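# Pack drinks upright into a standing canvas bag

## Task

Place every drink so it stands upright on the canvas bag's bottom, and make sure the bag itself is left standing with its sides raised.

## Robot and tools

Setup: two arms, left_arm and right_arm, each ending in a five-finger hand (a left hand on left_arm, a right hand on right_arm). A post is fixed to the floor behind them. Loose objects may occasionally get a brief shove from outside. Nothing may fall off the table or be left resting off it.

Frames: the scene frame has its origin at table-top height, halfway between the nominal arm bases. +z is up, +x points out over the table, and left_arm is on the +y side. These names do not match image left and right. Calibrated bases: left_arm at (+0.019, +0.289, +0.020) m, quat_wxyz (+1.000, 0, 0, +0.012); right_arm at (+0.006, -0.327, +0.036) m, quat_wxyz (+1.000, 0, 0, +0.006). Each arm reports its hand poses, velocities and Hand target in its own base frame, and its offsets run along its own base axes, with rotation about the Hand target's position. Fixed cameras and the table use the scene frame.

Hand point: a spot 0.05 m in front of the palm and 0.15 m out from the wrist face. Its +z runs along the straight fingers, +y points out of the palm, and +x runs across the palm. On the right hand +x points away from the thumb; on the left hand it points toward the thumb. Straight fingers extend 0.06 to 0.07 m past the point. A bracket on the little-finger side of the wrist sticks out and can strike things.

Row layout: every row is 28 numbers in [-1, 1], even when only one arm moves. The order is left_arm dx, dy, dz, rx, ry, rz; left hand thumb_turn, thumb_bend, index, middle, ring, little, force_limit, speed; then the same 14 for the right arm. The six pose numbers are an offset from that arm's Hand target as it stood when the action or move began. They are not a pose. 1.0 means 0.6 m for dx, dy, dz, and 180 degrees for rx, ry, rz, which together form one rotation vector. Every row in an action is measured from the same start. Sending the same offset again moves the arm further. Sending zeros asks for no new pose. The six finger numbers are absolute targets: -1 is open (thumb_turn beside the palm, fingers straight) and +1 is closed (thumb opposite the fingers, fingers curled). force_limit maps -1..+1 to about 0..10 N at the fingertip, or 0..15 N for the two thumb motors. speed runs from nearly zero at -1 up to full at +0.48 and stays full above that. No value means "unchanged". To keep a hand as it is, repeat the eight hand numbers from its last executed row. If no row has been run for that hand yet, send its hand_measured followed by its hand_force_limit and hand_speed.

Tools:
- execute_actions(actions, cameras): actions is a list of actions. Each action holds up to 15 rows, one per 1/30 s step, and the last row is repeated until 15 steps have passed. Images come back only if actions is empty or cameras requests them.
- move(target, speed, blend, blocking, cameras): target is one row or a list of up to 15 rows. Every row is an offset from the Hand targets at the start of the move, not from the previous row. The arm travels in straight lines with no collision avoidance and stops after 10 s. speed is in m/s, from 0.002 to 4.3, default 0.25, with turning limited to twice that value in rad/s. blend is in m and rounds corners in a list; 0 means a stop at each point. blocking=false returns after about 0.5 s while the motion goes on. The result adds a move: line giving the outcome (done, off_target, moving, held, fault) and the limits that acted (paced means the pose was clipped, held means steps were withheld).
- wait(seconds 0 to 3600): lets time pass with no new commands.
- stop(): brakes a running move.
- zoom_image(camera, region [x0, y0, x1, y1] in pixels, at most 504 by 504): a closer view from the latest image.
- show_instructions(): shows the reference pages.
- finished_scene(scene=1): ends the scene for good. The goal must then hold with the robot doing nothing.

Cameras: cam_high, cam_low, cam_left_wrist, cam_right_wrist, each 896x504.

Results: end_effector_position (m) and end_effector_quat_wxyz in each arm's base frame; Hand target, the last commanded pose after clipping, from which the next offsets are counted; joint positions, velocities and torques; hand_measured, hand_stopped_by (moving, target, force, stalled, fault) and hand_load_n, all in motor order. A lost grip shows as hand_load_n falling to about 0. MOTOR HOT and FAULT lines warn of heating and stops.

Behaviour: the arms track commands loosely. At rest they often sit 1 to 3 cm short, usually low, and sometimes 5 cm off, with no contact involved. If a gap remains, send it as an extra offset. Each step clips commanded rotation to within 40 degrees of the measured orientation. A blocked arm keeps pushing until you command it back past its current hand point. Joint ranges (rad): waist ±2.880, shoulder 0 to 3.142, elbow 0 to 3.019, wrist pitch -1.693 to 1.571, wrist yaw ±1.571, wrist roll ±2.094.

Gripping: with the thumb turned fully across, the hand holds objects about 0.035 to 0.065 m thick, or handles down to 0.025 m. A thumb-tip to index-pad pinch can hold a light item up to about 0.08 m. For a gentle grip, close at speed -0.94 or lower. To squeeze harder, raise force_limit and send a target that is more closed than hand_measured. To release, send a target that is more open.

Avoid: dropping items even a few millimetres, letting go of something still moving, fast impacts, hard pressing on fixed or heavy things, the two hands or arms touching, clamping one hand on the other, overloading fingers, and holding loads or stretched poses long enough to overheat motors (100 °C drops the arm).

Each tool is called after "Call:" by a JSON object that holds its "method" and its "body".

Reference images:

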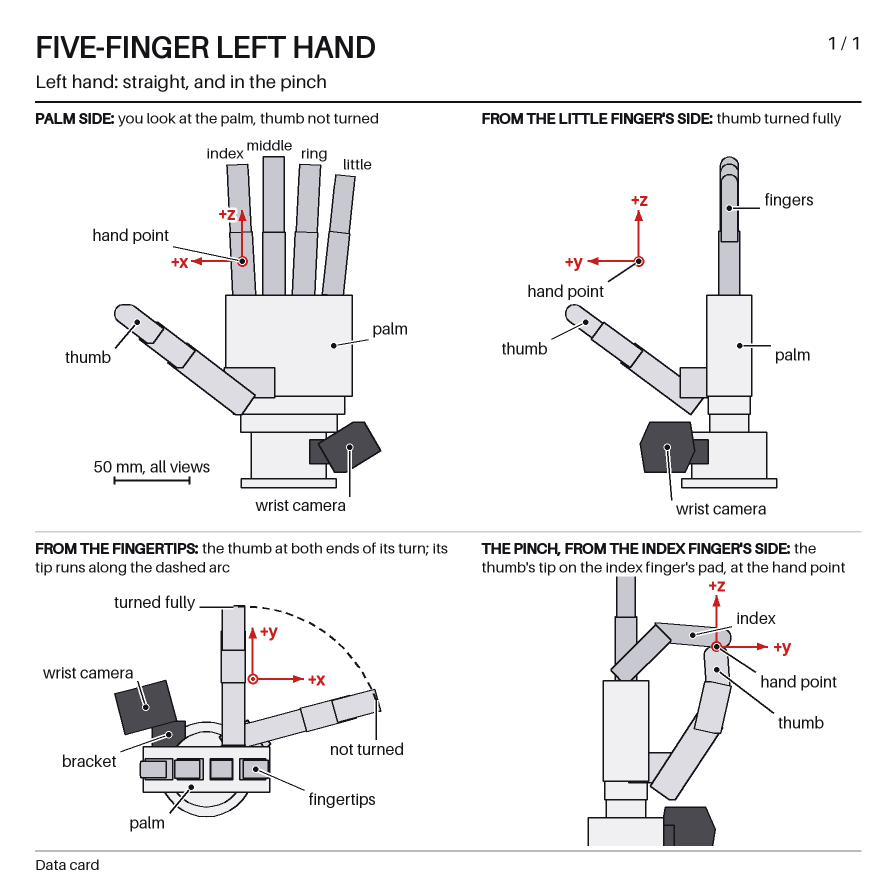

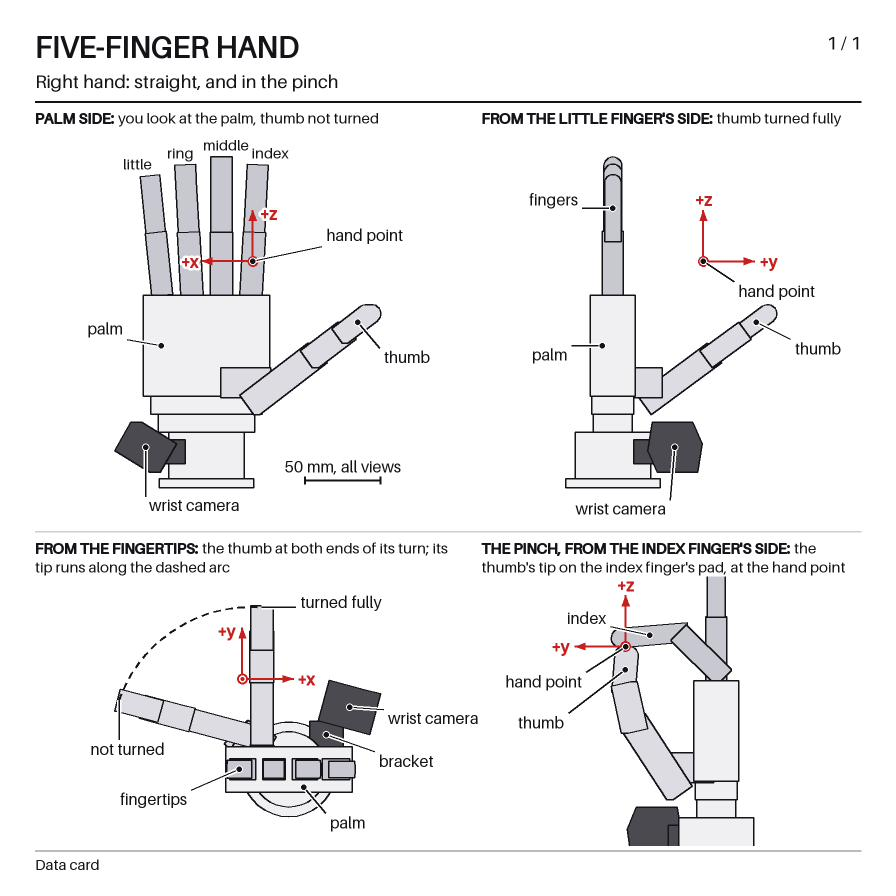

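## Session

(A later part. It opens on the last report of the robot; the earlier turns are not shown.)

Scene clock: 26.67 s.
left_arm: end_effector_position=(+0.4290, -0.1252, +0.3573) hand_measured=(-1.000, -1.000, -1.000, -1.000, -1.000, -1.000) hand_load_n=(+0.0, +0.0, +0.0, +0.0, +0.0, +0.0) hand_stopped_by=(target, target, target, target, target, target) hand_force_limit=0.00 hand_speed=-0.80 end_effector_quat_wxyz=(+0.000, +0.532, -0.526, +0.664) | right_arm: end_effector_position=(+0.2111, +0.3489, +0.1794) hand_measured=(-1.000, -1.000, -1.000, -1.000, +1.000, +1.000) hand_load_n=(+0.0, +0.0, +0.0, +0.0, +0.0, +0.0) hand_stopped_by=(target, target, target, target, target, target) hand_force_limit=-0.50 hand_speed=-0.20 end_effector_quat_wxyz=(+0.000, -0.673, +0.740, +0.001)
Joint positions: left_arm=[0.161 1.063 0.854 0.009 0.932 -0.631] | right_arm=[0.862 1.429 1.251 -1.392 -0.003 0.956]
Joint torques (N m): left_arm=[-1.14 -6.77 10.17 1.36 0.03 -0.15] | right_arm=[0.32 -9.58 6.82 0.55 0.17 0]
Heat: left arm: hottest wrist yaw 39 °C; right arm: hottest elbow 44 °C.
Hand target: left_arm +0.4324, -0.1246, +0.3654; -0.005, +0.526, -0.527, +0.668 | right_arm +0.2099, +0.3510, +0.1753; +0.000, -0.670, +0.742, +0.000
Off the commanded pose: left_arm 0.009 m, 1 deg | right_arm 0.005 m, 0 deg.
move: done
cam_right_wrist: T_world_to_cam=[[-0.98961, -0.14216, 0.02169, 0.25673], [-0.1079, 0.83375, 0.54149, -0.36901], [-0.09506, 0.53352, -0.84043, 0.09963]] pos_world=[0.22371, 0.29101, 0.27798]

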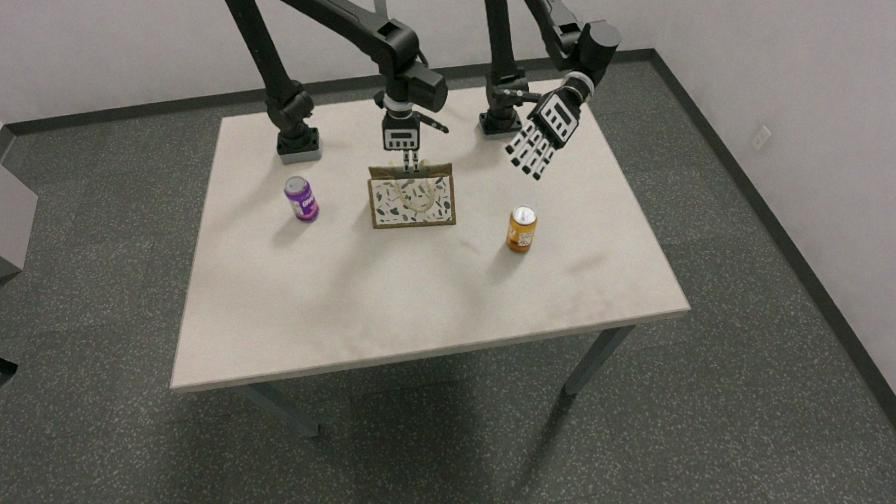

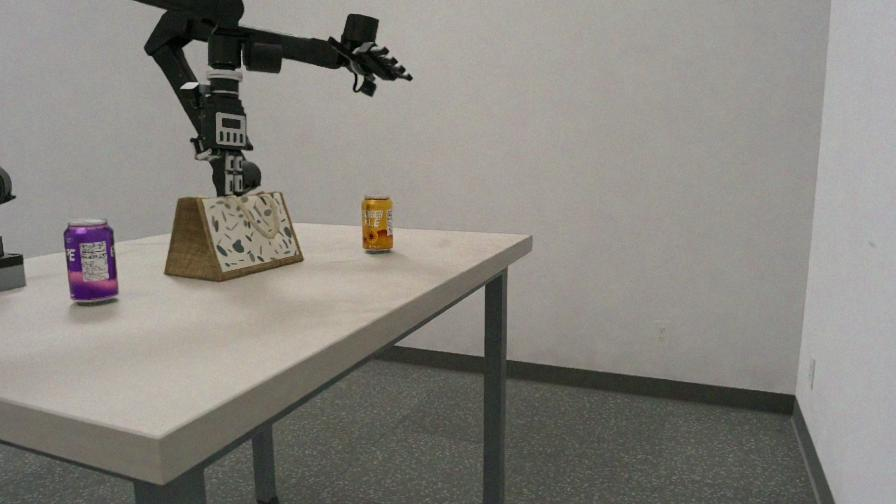

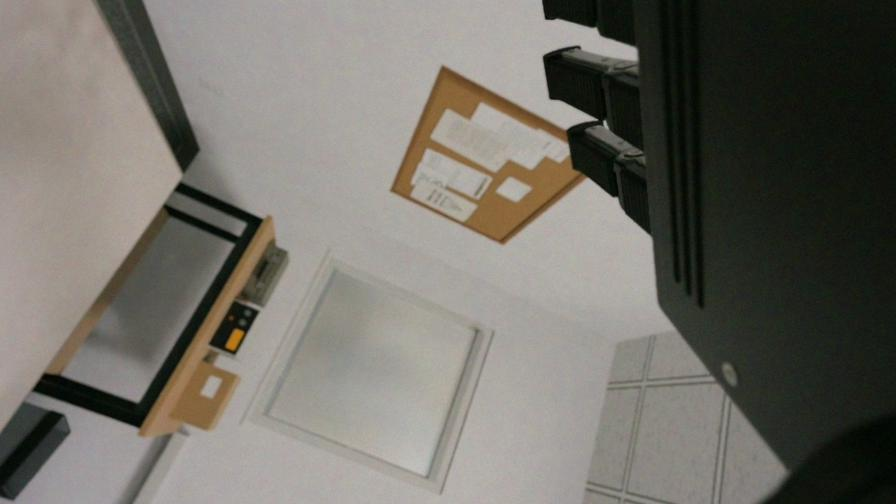

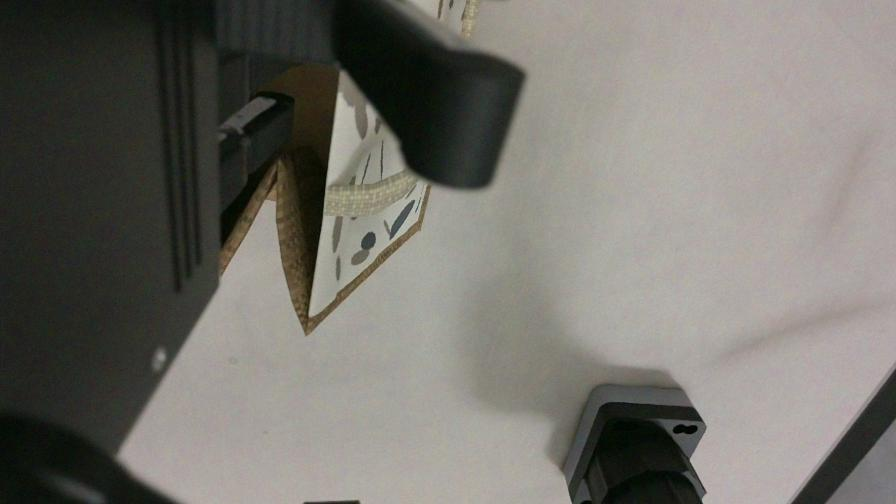

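Call:
{"method": "move", "body": {"target": [0,0,0,0,0,0,-1,-1,-1,-1,-1,-1,0,-0.8, 0,0,-0.08,0,0,0,-1,-1,-1,-1,1,1,-0.5,-0.2], "speed": 0.1, "cameras": ["cam_high","cam_low","cam_right_wrist"]}}

Call:
{"method": "zoom_image", "body": {"camera": "cam_high", "region": [340, 90, 480, 240]}}

Call:
{"method": "zoom_image", "body": {"camera": "cam_low", "region": [150, 90, 330, 290]}}

Scene clock: 28.37 s.
left_arm: end_effector_position=(+0.4290, -0.1252, +0.3573) hand_measured=(-1.000, -1.000, -1.000, -1.000, -1.000, -1.000) hand_load_n=(+0.0, +0.0, +0.0, +0.0, +0.0, -0.5) hand_stopped_by=(target, target, target, target, target, target) hand_force_limit=0.00 hand_speed=-0.80 end_effector_quat_wxyz=(+0.000, +0.532, -0.526, +0.664) | right_arm: end_effector_position=(+0.2112, +0.3490, +0.1333) hand_measured=(-1.000, -1.000, -1.000, -1.000, +1.000, +1.000) hand_load_n=(+0.0, +0.0, +0.0, +0.0, +0.0, +0.0) hand_stopped_by=(target, target, target, target, target, target) hand_force_limit=-0.50 hand_speed=-0.20 end_effector_quat_wxyz=(+0.003, -0.673, +0.740, +0.002)
Joint positions: left_arm=[0.161 1.063 0.854 0.009 0.932 -0.631] | right_arm=[0.862 1.455 1.154 -1.264 -0.003 0.956]
Joint torques (N m): left_arm=[-1.14 -6.83 10.15 1.37 0.03 -0.16] | right_arm=[0.38 -9.17 6.64 0.61 0.18 0]
Heat: left arm: hottest wrist yaw 39 °C; right arm: hottest elbow 44 °C.
Hand target: left_arm +0.4324, -0.1246, +0.3654; -0.005, +0.526, -0.527, +0.668 | right_arm +0.2100, +0.3510, +0.1272; +0.000, -0.670, +0.742, +0.000
Off the commanded pose: left_arm 0.009 m, 1 deg | right_arm 0.006 m, 1 deg.
move: done
cam_right_wrist: T_world_to_cam=[[-0.98967, -0.14225, 0.01769, 0.25837], [-0.10979, 0.83158, 0.54445, -0.34343], [-0.09216, 0.53688, -0.83861, 0.05875]] pos_world=[0.22341, 0.2908, 0.23168]

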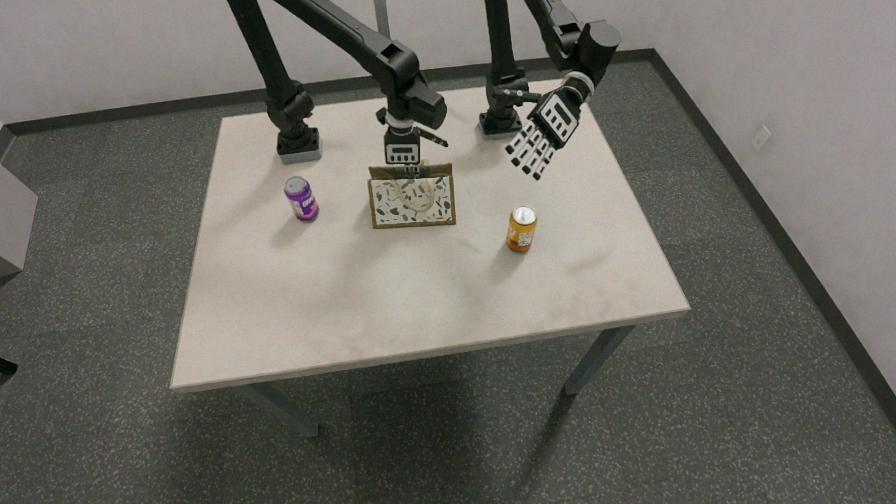

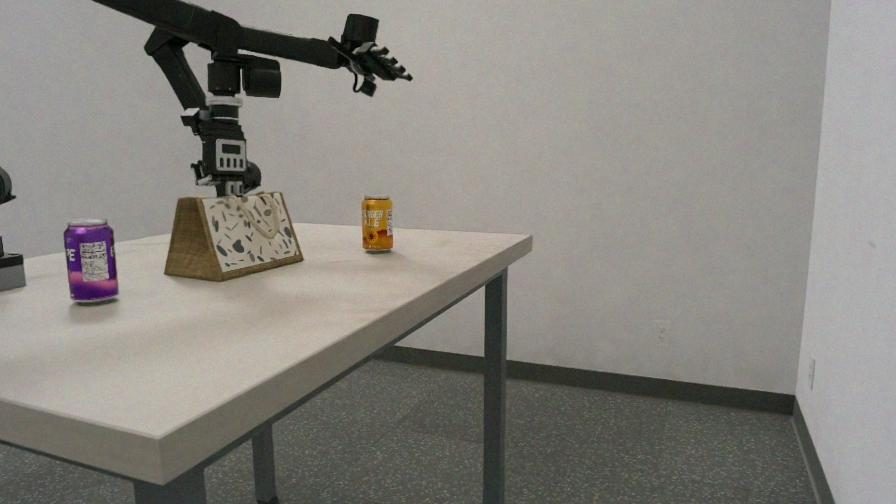

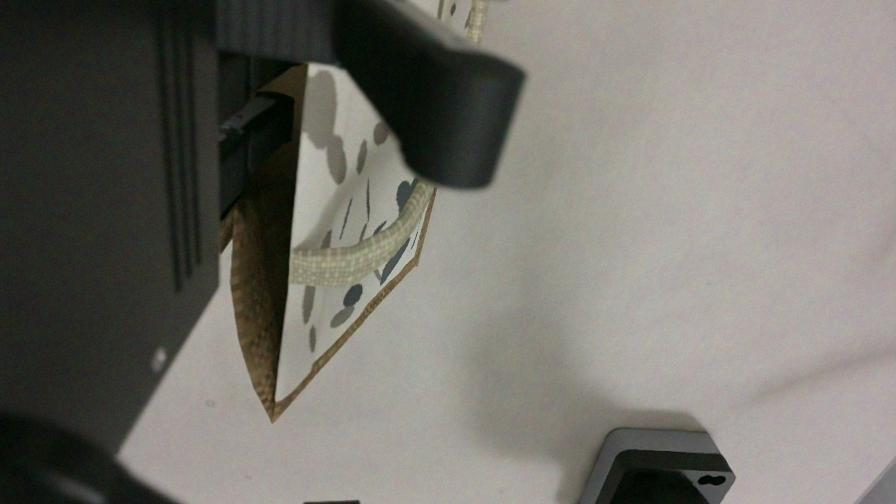

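Scaled by 3.360 from the camera's image (finer frame: 1280x720).

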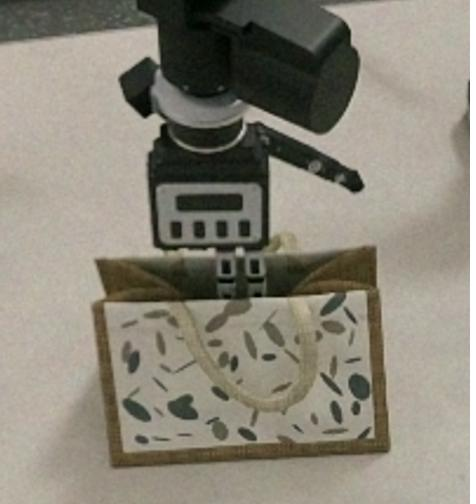

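Scaled by 2.520 from the camera's image (finer frame: 1280x720).

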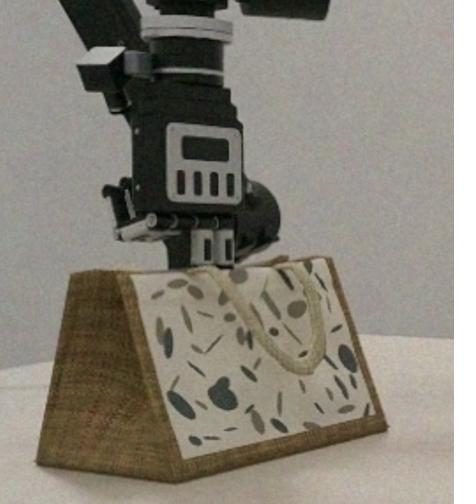

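Call:
{"method": "move", "body": {"target": [0,0,0,0,0,0,-1,-1,-1,-1,-1,-1,0,-0.8, 0.083,-0.007,0,0,0,0,-1,-1,-1,-1,1,1,-0.5,-0.2], "speed": 0.06, "cameras": ["cam_high","cam_low","cam_right_wrist"]}}

Call:
{"method": "zoom_image", "body": {"camera": "cam_high", "region": [340, 90, 480, 240]}}

Call:
{"method": "zoom_image", "body": {"camera": "cam_low", "region": [150, 90, 330, 290]}}

Scene clock: 30.30 s.
left_arm: end_effector_position=(+0.4290, -0.1252, +0.3573) hand_measured=(-1.000, -1.000, -1.000, -1.000, -1.000, -1.000) hand_load_n=(+0.0, +0.0, -0.5, +0.0, +0.0, +0.0) hand_stopped_by=(target, target, target, target, target, target) hand_force_limit=0.00 hand_speed=-0.80 end_effector_quat_wxyz=(+0.000, +0.532, -0.526, +0.664) | right_arm: end_effector_position=(+0.2437, +0.3374, +0.1184) hand_measured=(-1.000, -1.000, -1.000, -1.000, +1.000, +1.000) hand_load_n=(+0.0, +0.0, +0.0, +0.0, +0.0, +0.0) hand_stopped_by=(target, target, target, target, target, target) hand_force_limit=-0.50 hand_speed=-0.20 end_effector_quat_wxyz=(-0.015, -0.669, +0.744, +0.000)
Joint positions: left_arm=[0.161 1.063 0.854 0.009 0.932 -0.631] | right_arm=[0.786 1.524 1.188 -1.264 -0.002 0.892]
Joint torques (N m): left_arm=[-1.14 -6.77 10.18 1.36 0.03 -0.16] | right_arm=[-1.14 -9.64 10.11 0.14 0.15 -0.27]
Heat: left arm: hottest elbow 39 °C; right arm: hottest elbow 44 °C.
Hand target: left_arm +0.4324, -0.1246, +0.3654; -0.005, +0.526, -0.527, +0.668 | right_arm +0.2599, +0.3469, +0.1274; +0.000, -0.670, +0.742, +0.000
Off the commanded pose: left_arm 0.009 m, 1 deg | right_arm 0.021 m, 2 deg.
move: off_target (right_arm)
cam_right_wrist: T_world_to_cam=[[-0.99053, -0.12973, 0.04493, 0.28202], [-0.08706, 0.84659, 0.52508, -0.33031], [-0.10615, 0.51619, -0.84987, 0.06721]] pos_world=[0.25773, 0.28153, 0.21788]

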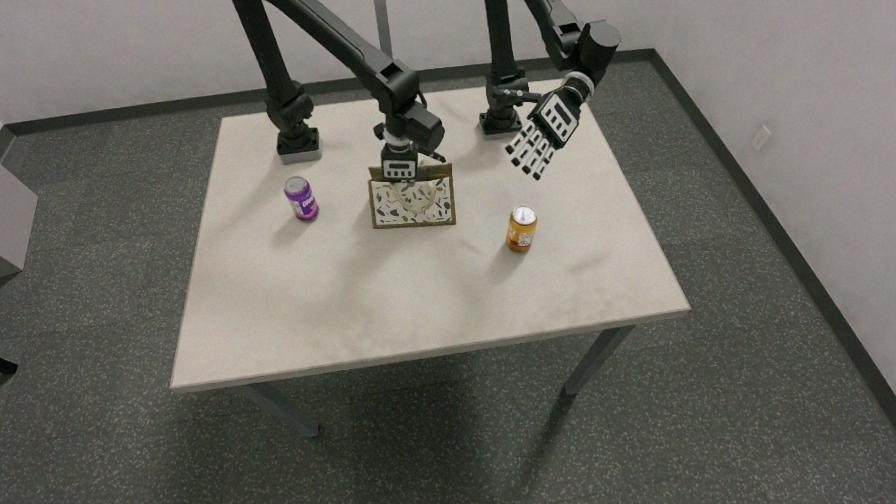

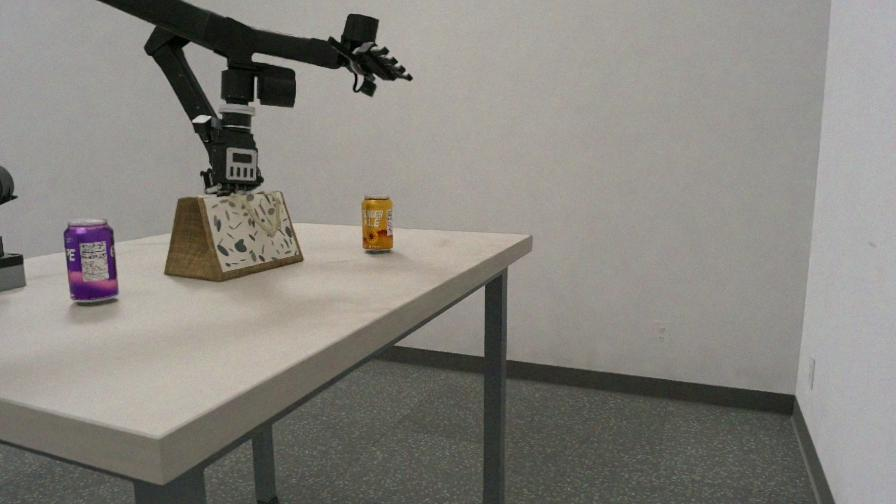

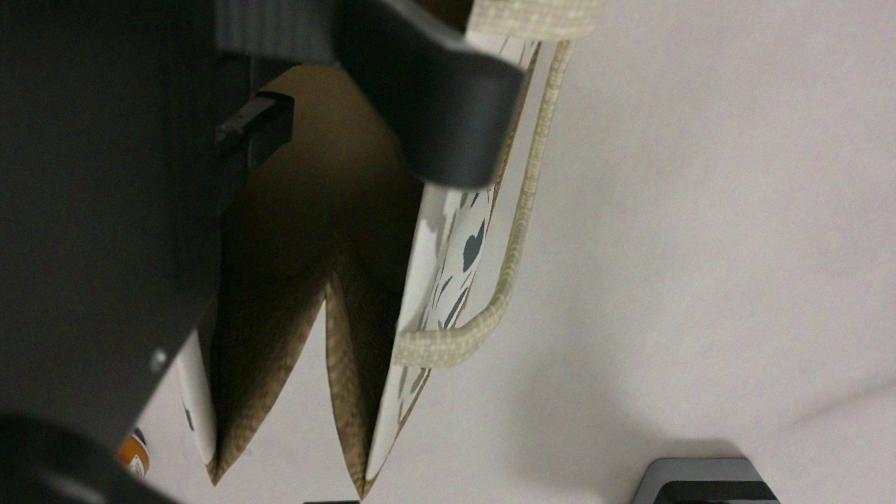

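Scaled by 3.360 from the camera's image (finer frame: 1280x720).

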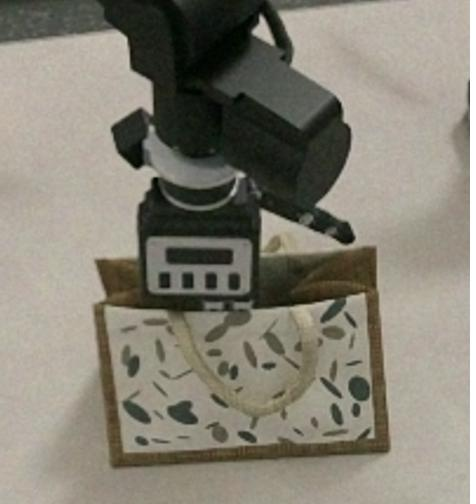

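Scaled by 2.520 from the camera's image (finer frame: 1280x720).

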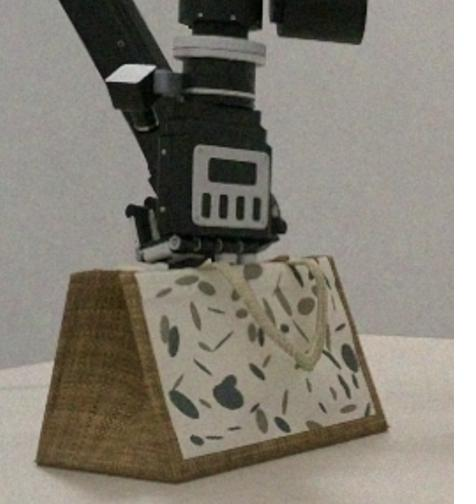

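Call:
{"method": "move", "body": {"target": [0,0,0,0,0,0,-1,-1,-1,-1,-1,-1,0,-0.8, 0.05,0.01,0.02,0,0,0,-1,-1,-1,-1,1,1,-0.5,-0.2], "speed": 0.06, "cameras": ["cam_high","cam_low","cam_right_wrist"]}}

Call:
{"method": "zoom_image", "body": {"camera": "cam_high", "region": [340, 90, 480, 240]}}

Call:
{"method": "zoom_image", "body": {"camera": "cam_low", "region": [150, 90, 330, 290]}}

Scene clock: 31.73 s.
left_arm: end_effector_position=(+0.4290, -0.1252, +0.3573) hand_measured=(-1.000, -1.000, -1.000, -1.000, -1.000, -1.000) hand_load_n=(-0.5, +0.0, +0.0, +0.0, +0.0, +0.0) hand_stopped_by=(target, target, target, target, target, target) hand_force_limit=0.00 hand_speed=-0.80 end_effector_quat_wxyz=(+0.000, +0.532, -0.526, +0.664) | right_arm: end_effector_position=(+0.2743, +0.3460, +0.1297) hand_measured=(-1.000, -1.000, -1.000, -1.000, +1.000, +1.000) hand_load_n=(+0.0, +0.0, -0.5, +0.0, +0.0, +0.0) hand_stopped_by=(target, target, target, target, target, target) hand_force_limit=-0.50 hand_speed=-0.20 end_effector_quat_wxyz=(-0.011, -0.669, +0.743, +0.001)
Joint positions: left_arm=[0.161 1.063 0.854 0.009 0.932 -0.631] | right_arm=[0.751 1.581 1.285 -1.298 -0.002 0.856]
Joint torques (N m): left_arm=[-1.14 -6.83 10.15 1.36 0.03 -0.16] | right_arm=[-1.08 -10.52 10.33 -0.17 0.14 -0.27]
Heat: left arm: hottest elbow 39 °C; right arm: hottest elbow 44 °C.
Hand target: left_arm +0.4324, -0.1246, +0.3654; -0.005, +0.526, -0.527, +0.668 | right_arm +0.2898, +0.3529, +0.1393; +0.000, -0.670, +0.742, +0.000
Off the commanded pose: left_arm 0.009 m, 1 deg | right_arm 0.020 m, 1 deg.
move: off_target (right_arm)
cam_right_wrist: T_world_to_cam=[[-0.99046, -0.13181, 0.0403, 0.31412], [-0.09075, 0.84368, 0.52912, -0.33938], [-0.10374, 0.52042, -0.84759, 0.07323]] pos_world=[0.28792, 0.28962, 0.22898]

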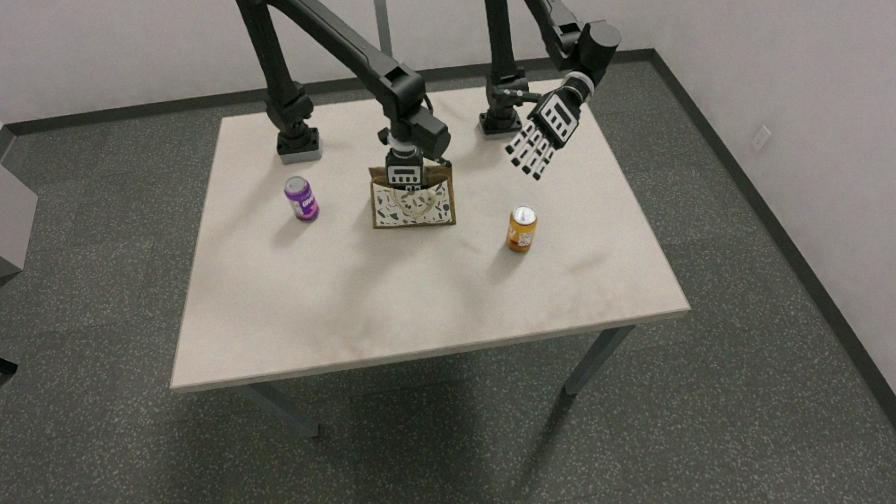

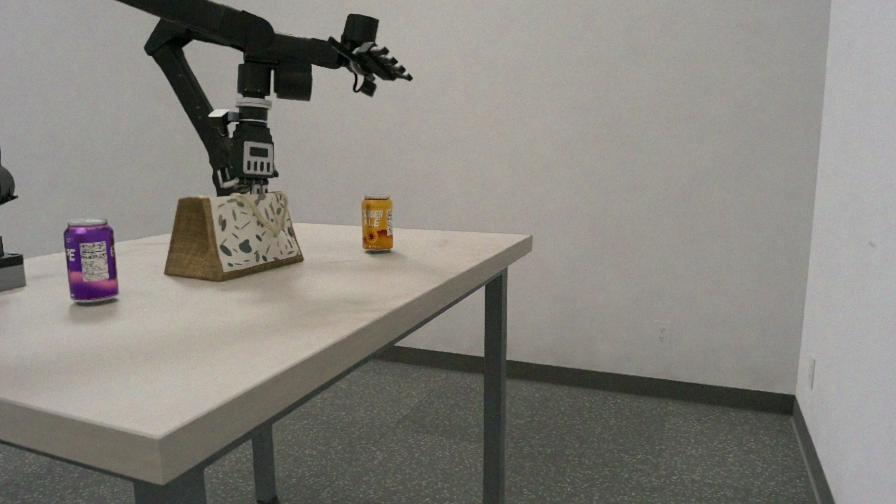

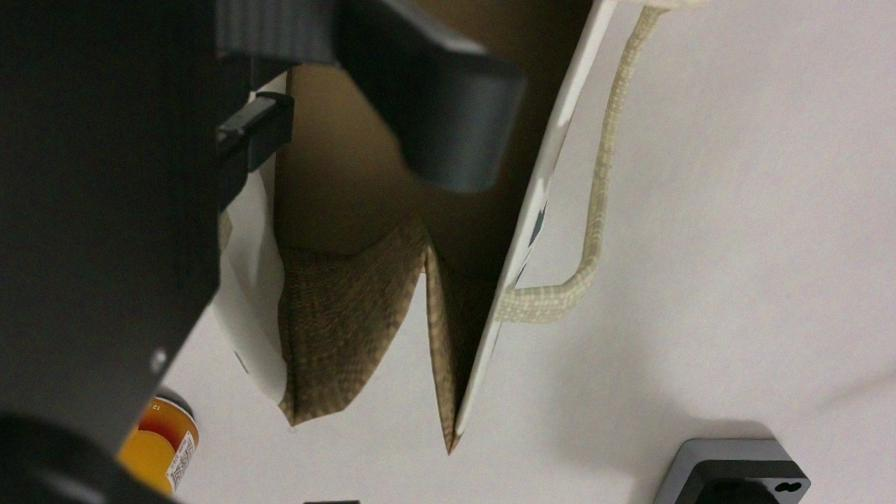

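Scaled by 3.360 from the camera's image (finer frame: 1280x720).

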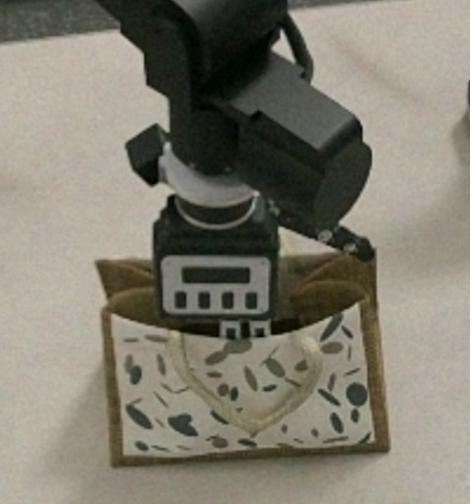

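Scaled by 2.520 from the camera's image (finer frame: 1280x720).

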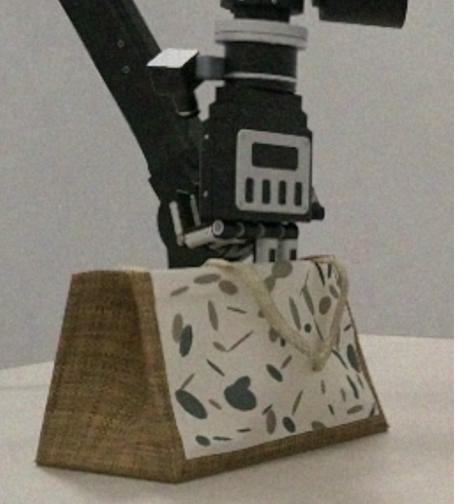

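Call:
{"method": "move", "body": {"target": [0,0,0,0,0,0,-1,-1,-1,-1,-1,-1,0,-0.8, 0.045,0,0,0,0,0,-1,-1,-1,-1,1,1,-0.5,-0.2], "speed": 0.06, "cameras": ["cam_high","cam_low","cam_right_wrist"]}}

Call:
{"method": "zoom_image", "body": {"camera": "cam_high", "region": [340, 90, 480, 240]}}

Call:
{"method": "zoom_image", "body": {"camera": "cam_low", "region": [150, 90, 330, 290]}}

Scene clock: 33.07 s.
left_arm: end_effector_position=(+0.4290, -0.1252, +0.3573) hand_measured=(-1.000, -1.000, -1.000, -1.000, -1.000, -1.000) hand_load_n=(+0.0, +0.0, +0.0, +0.0, +0.0, +0.0) hand_stopped_by=(target, target, target, target, target, target) hand_force_limit=0.00 hand_speed=-0.80 end_effector_quat_wxyz=(+0.000, +0.532, -0.526, +0.664) | right_arm: end_effector_position=(+0.3007, +0.3465, +0.1297) hand_measured=(-1.000, -1.000, -1.000, -1.000, +1.000, +1.000) hand_load_n=(+0.0, +0.0, +0.0, +0.0, +0.0, +0.0) hand_stopped_by=(target, target, target, target, target, target) hand_force_limit=-0.50 hand_speed=-0.20 end_effector_quat_wxyz=(-0.012, -0.669, +0.743, +0.001)
Joint positions: left_arm=[0.161 1.063 0.854 0.009 0.932 -0.631] | right_arm=[0.714 1.632 1.347 -1.311 -0.002 0.818]
Joint torques (N m): left_arm=[-1.14 -6.83 10.17 1.37 0.03 -0.16] | right_arm=[-1.14 -11.4 10.41 -0.13 0.15 -0.27]
Heat: left arm: hottest elbow 39 °C; right arm: hottest elbow 45 °C.
Hand target: left_arm +0.4324, -0.1246, +0.3654; -0.005, +0.526, -0.527, +0.668 | right_arm +0.3168, +0.3529, +0.1393; +0.000, -0.671, +0.742, +0.000
Off the commanded pose: left_arm 0.009 m, 1 deg | right_arm 0.020 m, 1 deg.
move: off_target (right_arm)
cam_right_wrist: T_world_to_cam=[[-0.99039, -0.13178, 0.04198, 0.34013], [-0.08986, 0.84382, 0.52905, -0.33769], [-0.10514, 0.52019, -0.84755, 0.07622]] pos_world=[0.31453, 0.29012, 0.22898]

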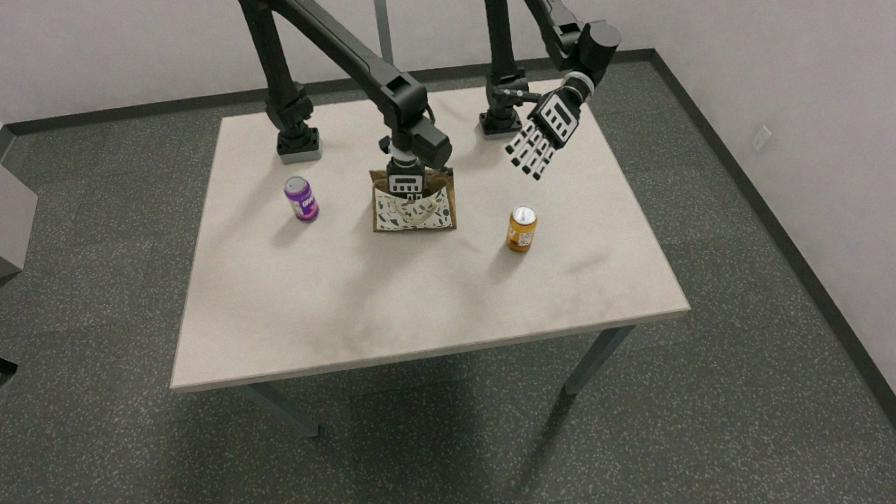

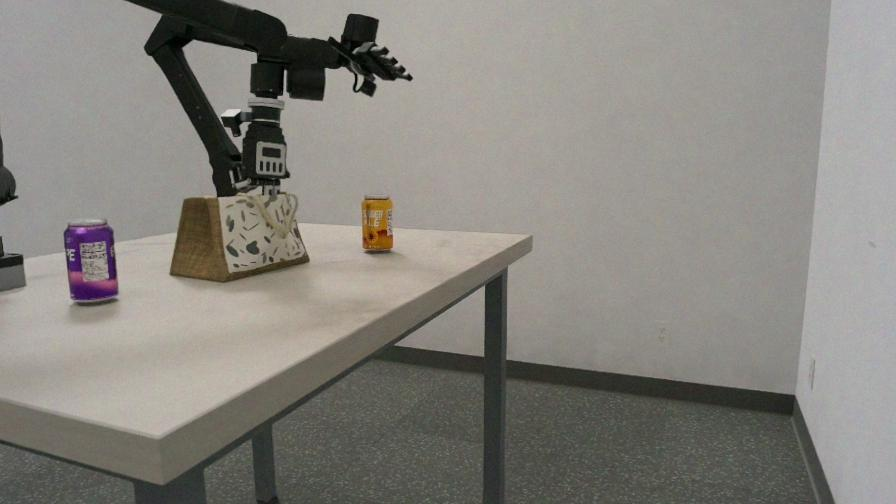

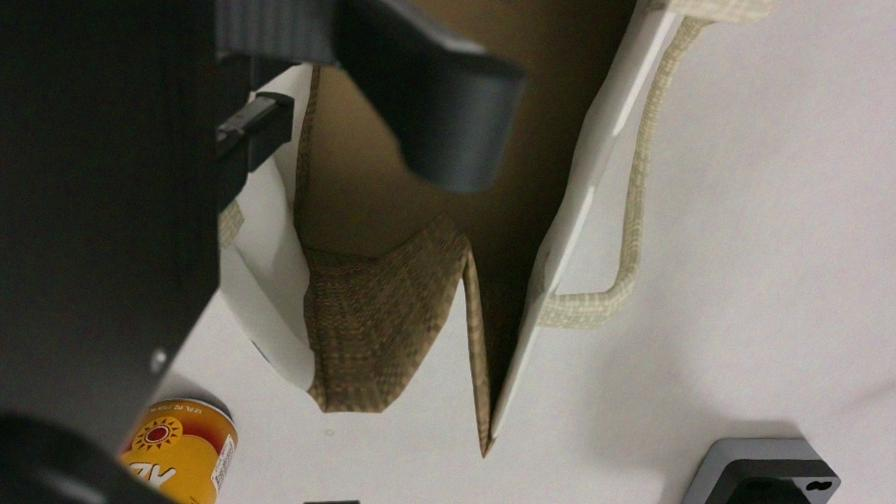

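Scaled by 3.360 from the camera's image (finer frame: 1280x720).

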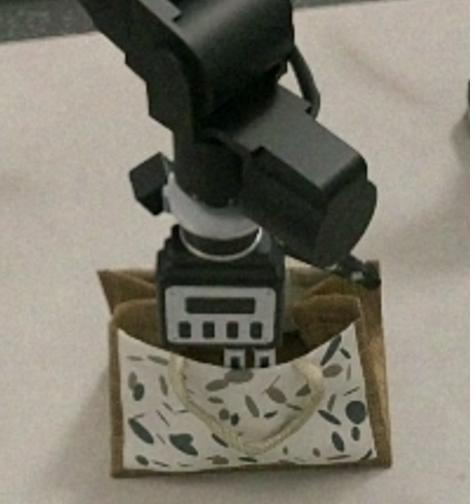

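Scaled by 2.520 from the camera's image (finer frame: 1280x720).

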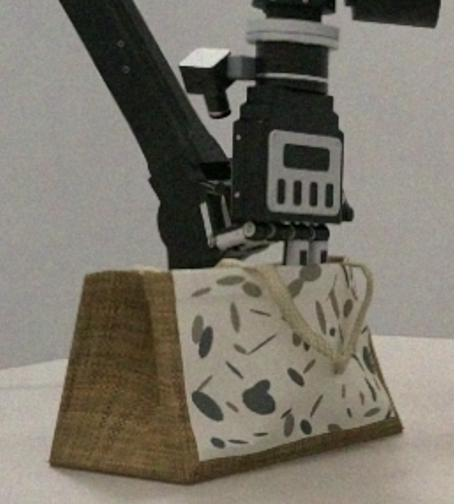

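Call:
{"method": "move", "body": {"target": [0,0,0,0,0,0,-1,-1,-1,-1,-1,-1,0,-0.8, -0.12,0,-0.01,0,0,0,-1,-1,-1,-1,1,1,-0.5,-0.2], "speed": 0.08, "cameras": ["cam_high","cam_low","cam_right_wrist"]}}

Call:
{"method": "zoom_image", "body": {"camera": "cam_high", "region": [340, 90, 480, 240]}}

Call:
{"method": "zoom_image", "body": {"camera": "cam_low", "region": [150, 90, 330, 290]}}

Scene clock: 35.00 s.
left_arm: end_effector_position=(+0.4290, -0.1252, +0.3573) hand_measured=(-1.000, -1.000, -1.000, -1.000, -1.000, -1.000) hand_load_n=(+0.0, +0.0, -0.5, +0.0, +0.0, +0.0) hand_stopped_by=(target, target, target, target, target, target) hand_force_limit=0.00 hand_speed=-0.80 end_effector_quat_wxyz=(+0.000, +0.532, -0.526, +0.664) | right_arm: end_effector_position=(+0.2474, +0.3508, +0.1314) hand_measured=(-1.000, -1.000, -1.000, -1.000, +1.000, +1.000) hand_load_n=(+0.0, +0.0, +0.0, +0.0, +0.0, +0.0) hand_stopped_by=(target, target, target, target, target, target) hand_force_limit=-0.50 hand_speed=-0.20 end_effector_quat_wxyz=(-0.007, -0.673, +0.740, +0.001)
Joint positions: left_arm=[0.161 1.063 0.854 0.009 0.932 -0.631] | right_arm=[0.802 1.535 1.237 -1.286 -0.002 0.897]
Joint torques (N m): left_arm=[-1.08 -6.77 10.18 1.39 0.03 -0.16] | right_arm=[0.5 -11.81 6.45 0.53 0.12 0]
Heat: left arm: hottest elbow 39 °C; right arm: hottest elbow 45 °C.
Hand target: left_arm +0.4324, -0.1246, +0.3654; -0.005, +0.526, -0.527, +0.668 | right_arm +0.2448, +0.3528, +0.1332; +0.000, -0.670, +0.742, +0.000
Off the commanded pose: left_arm 0.009 m, 1 deg | right_arm 0.004 m, 1 deg.
move: done
cam_right_wrist: T_world_to_cam=[[-0.98951, -0.14077, 0.03252, 0.29198], [-0.10193, 0.83973, 0.53335, -0.34318], [-0.10239, 0.52443, -0.84527, 0.06725]] pos_world=[0.26082, 0.29402, 0.23038]

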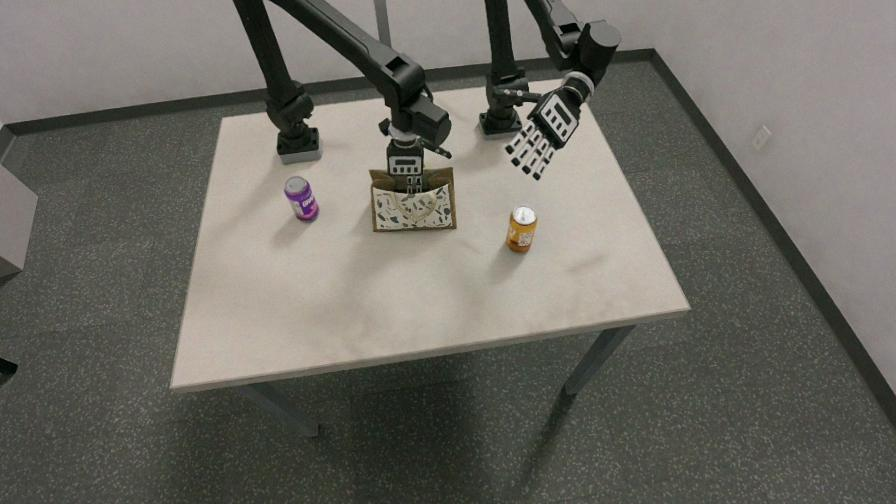

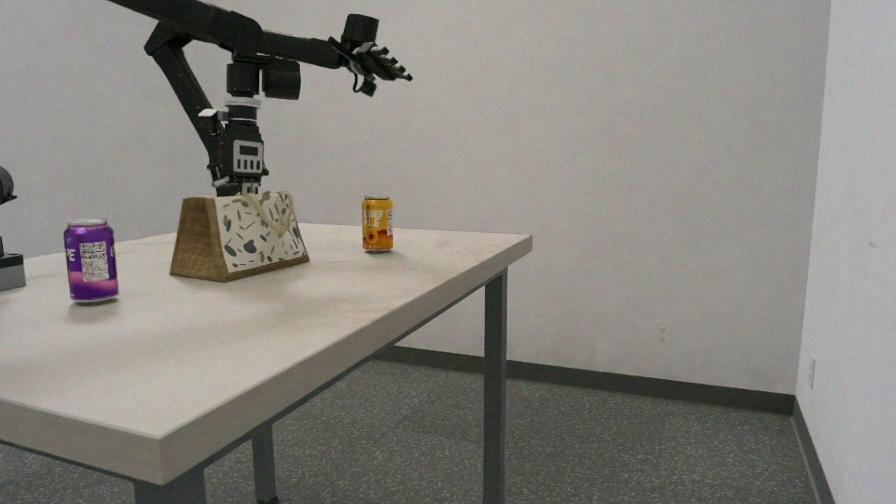

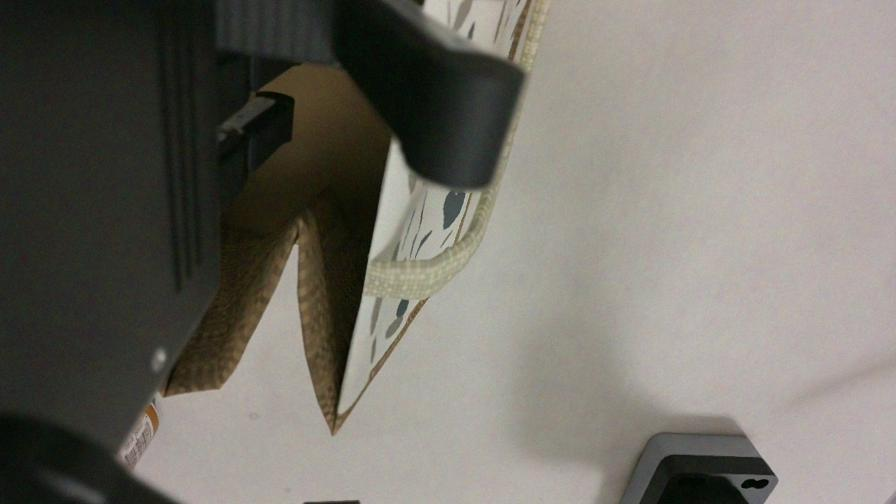

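Scaled by 3.360 from the camera's image (finer frame: 1280x720).

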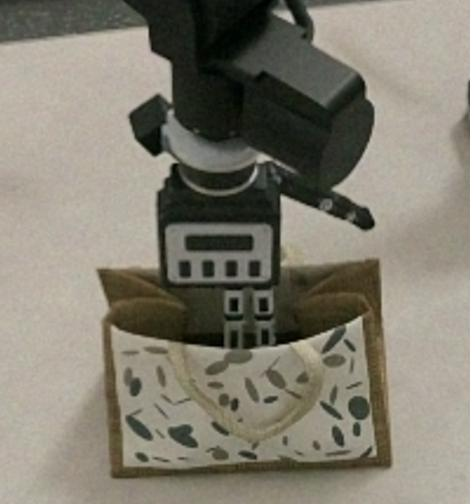

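Scaled by 2.520 from the camera's image (finer frame: 1280x720).

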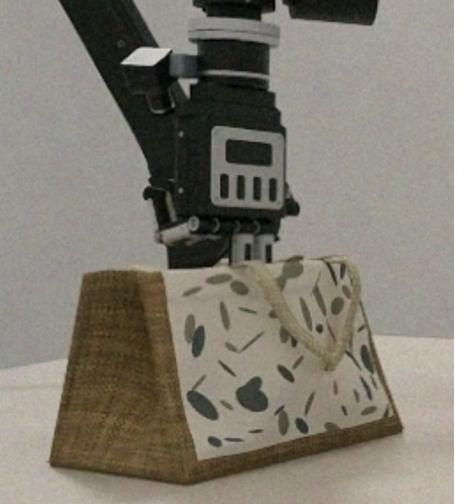

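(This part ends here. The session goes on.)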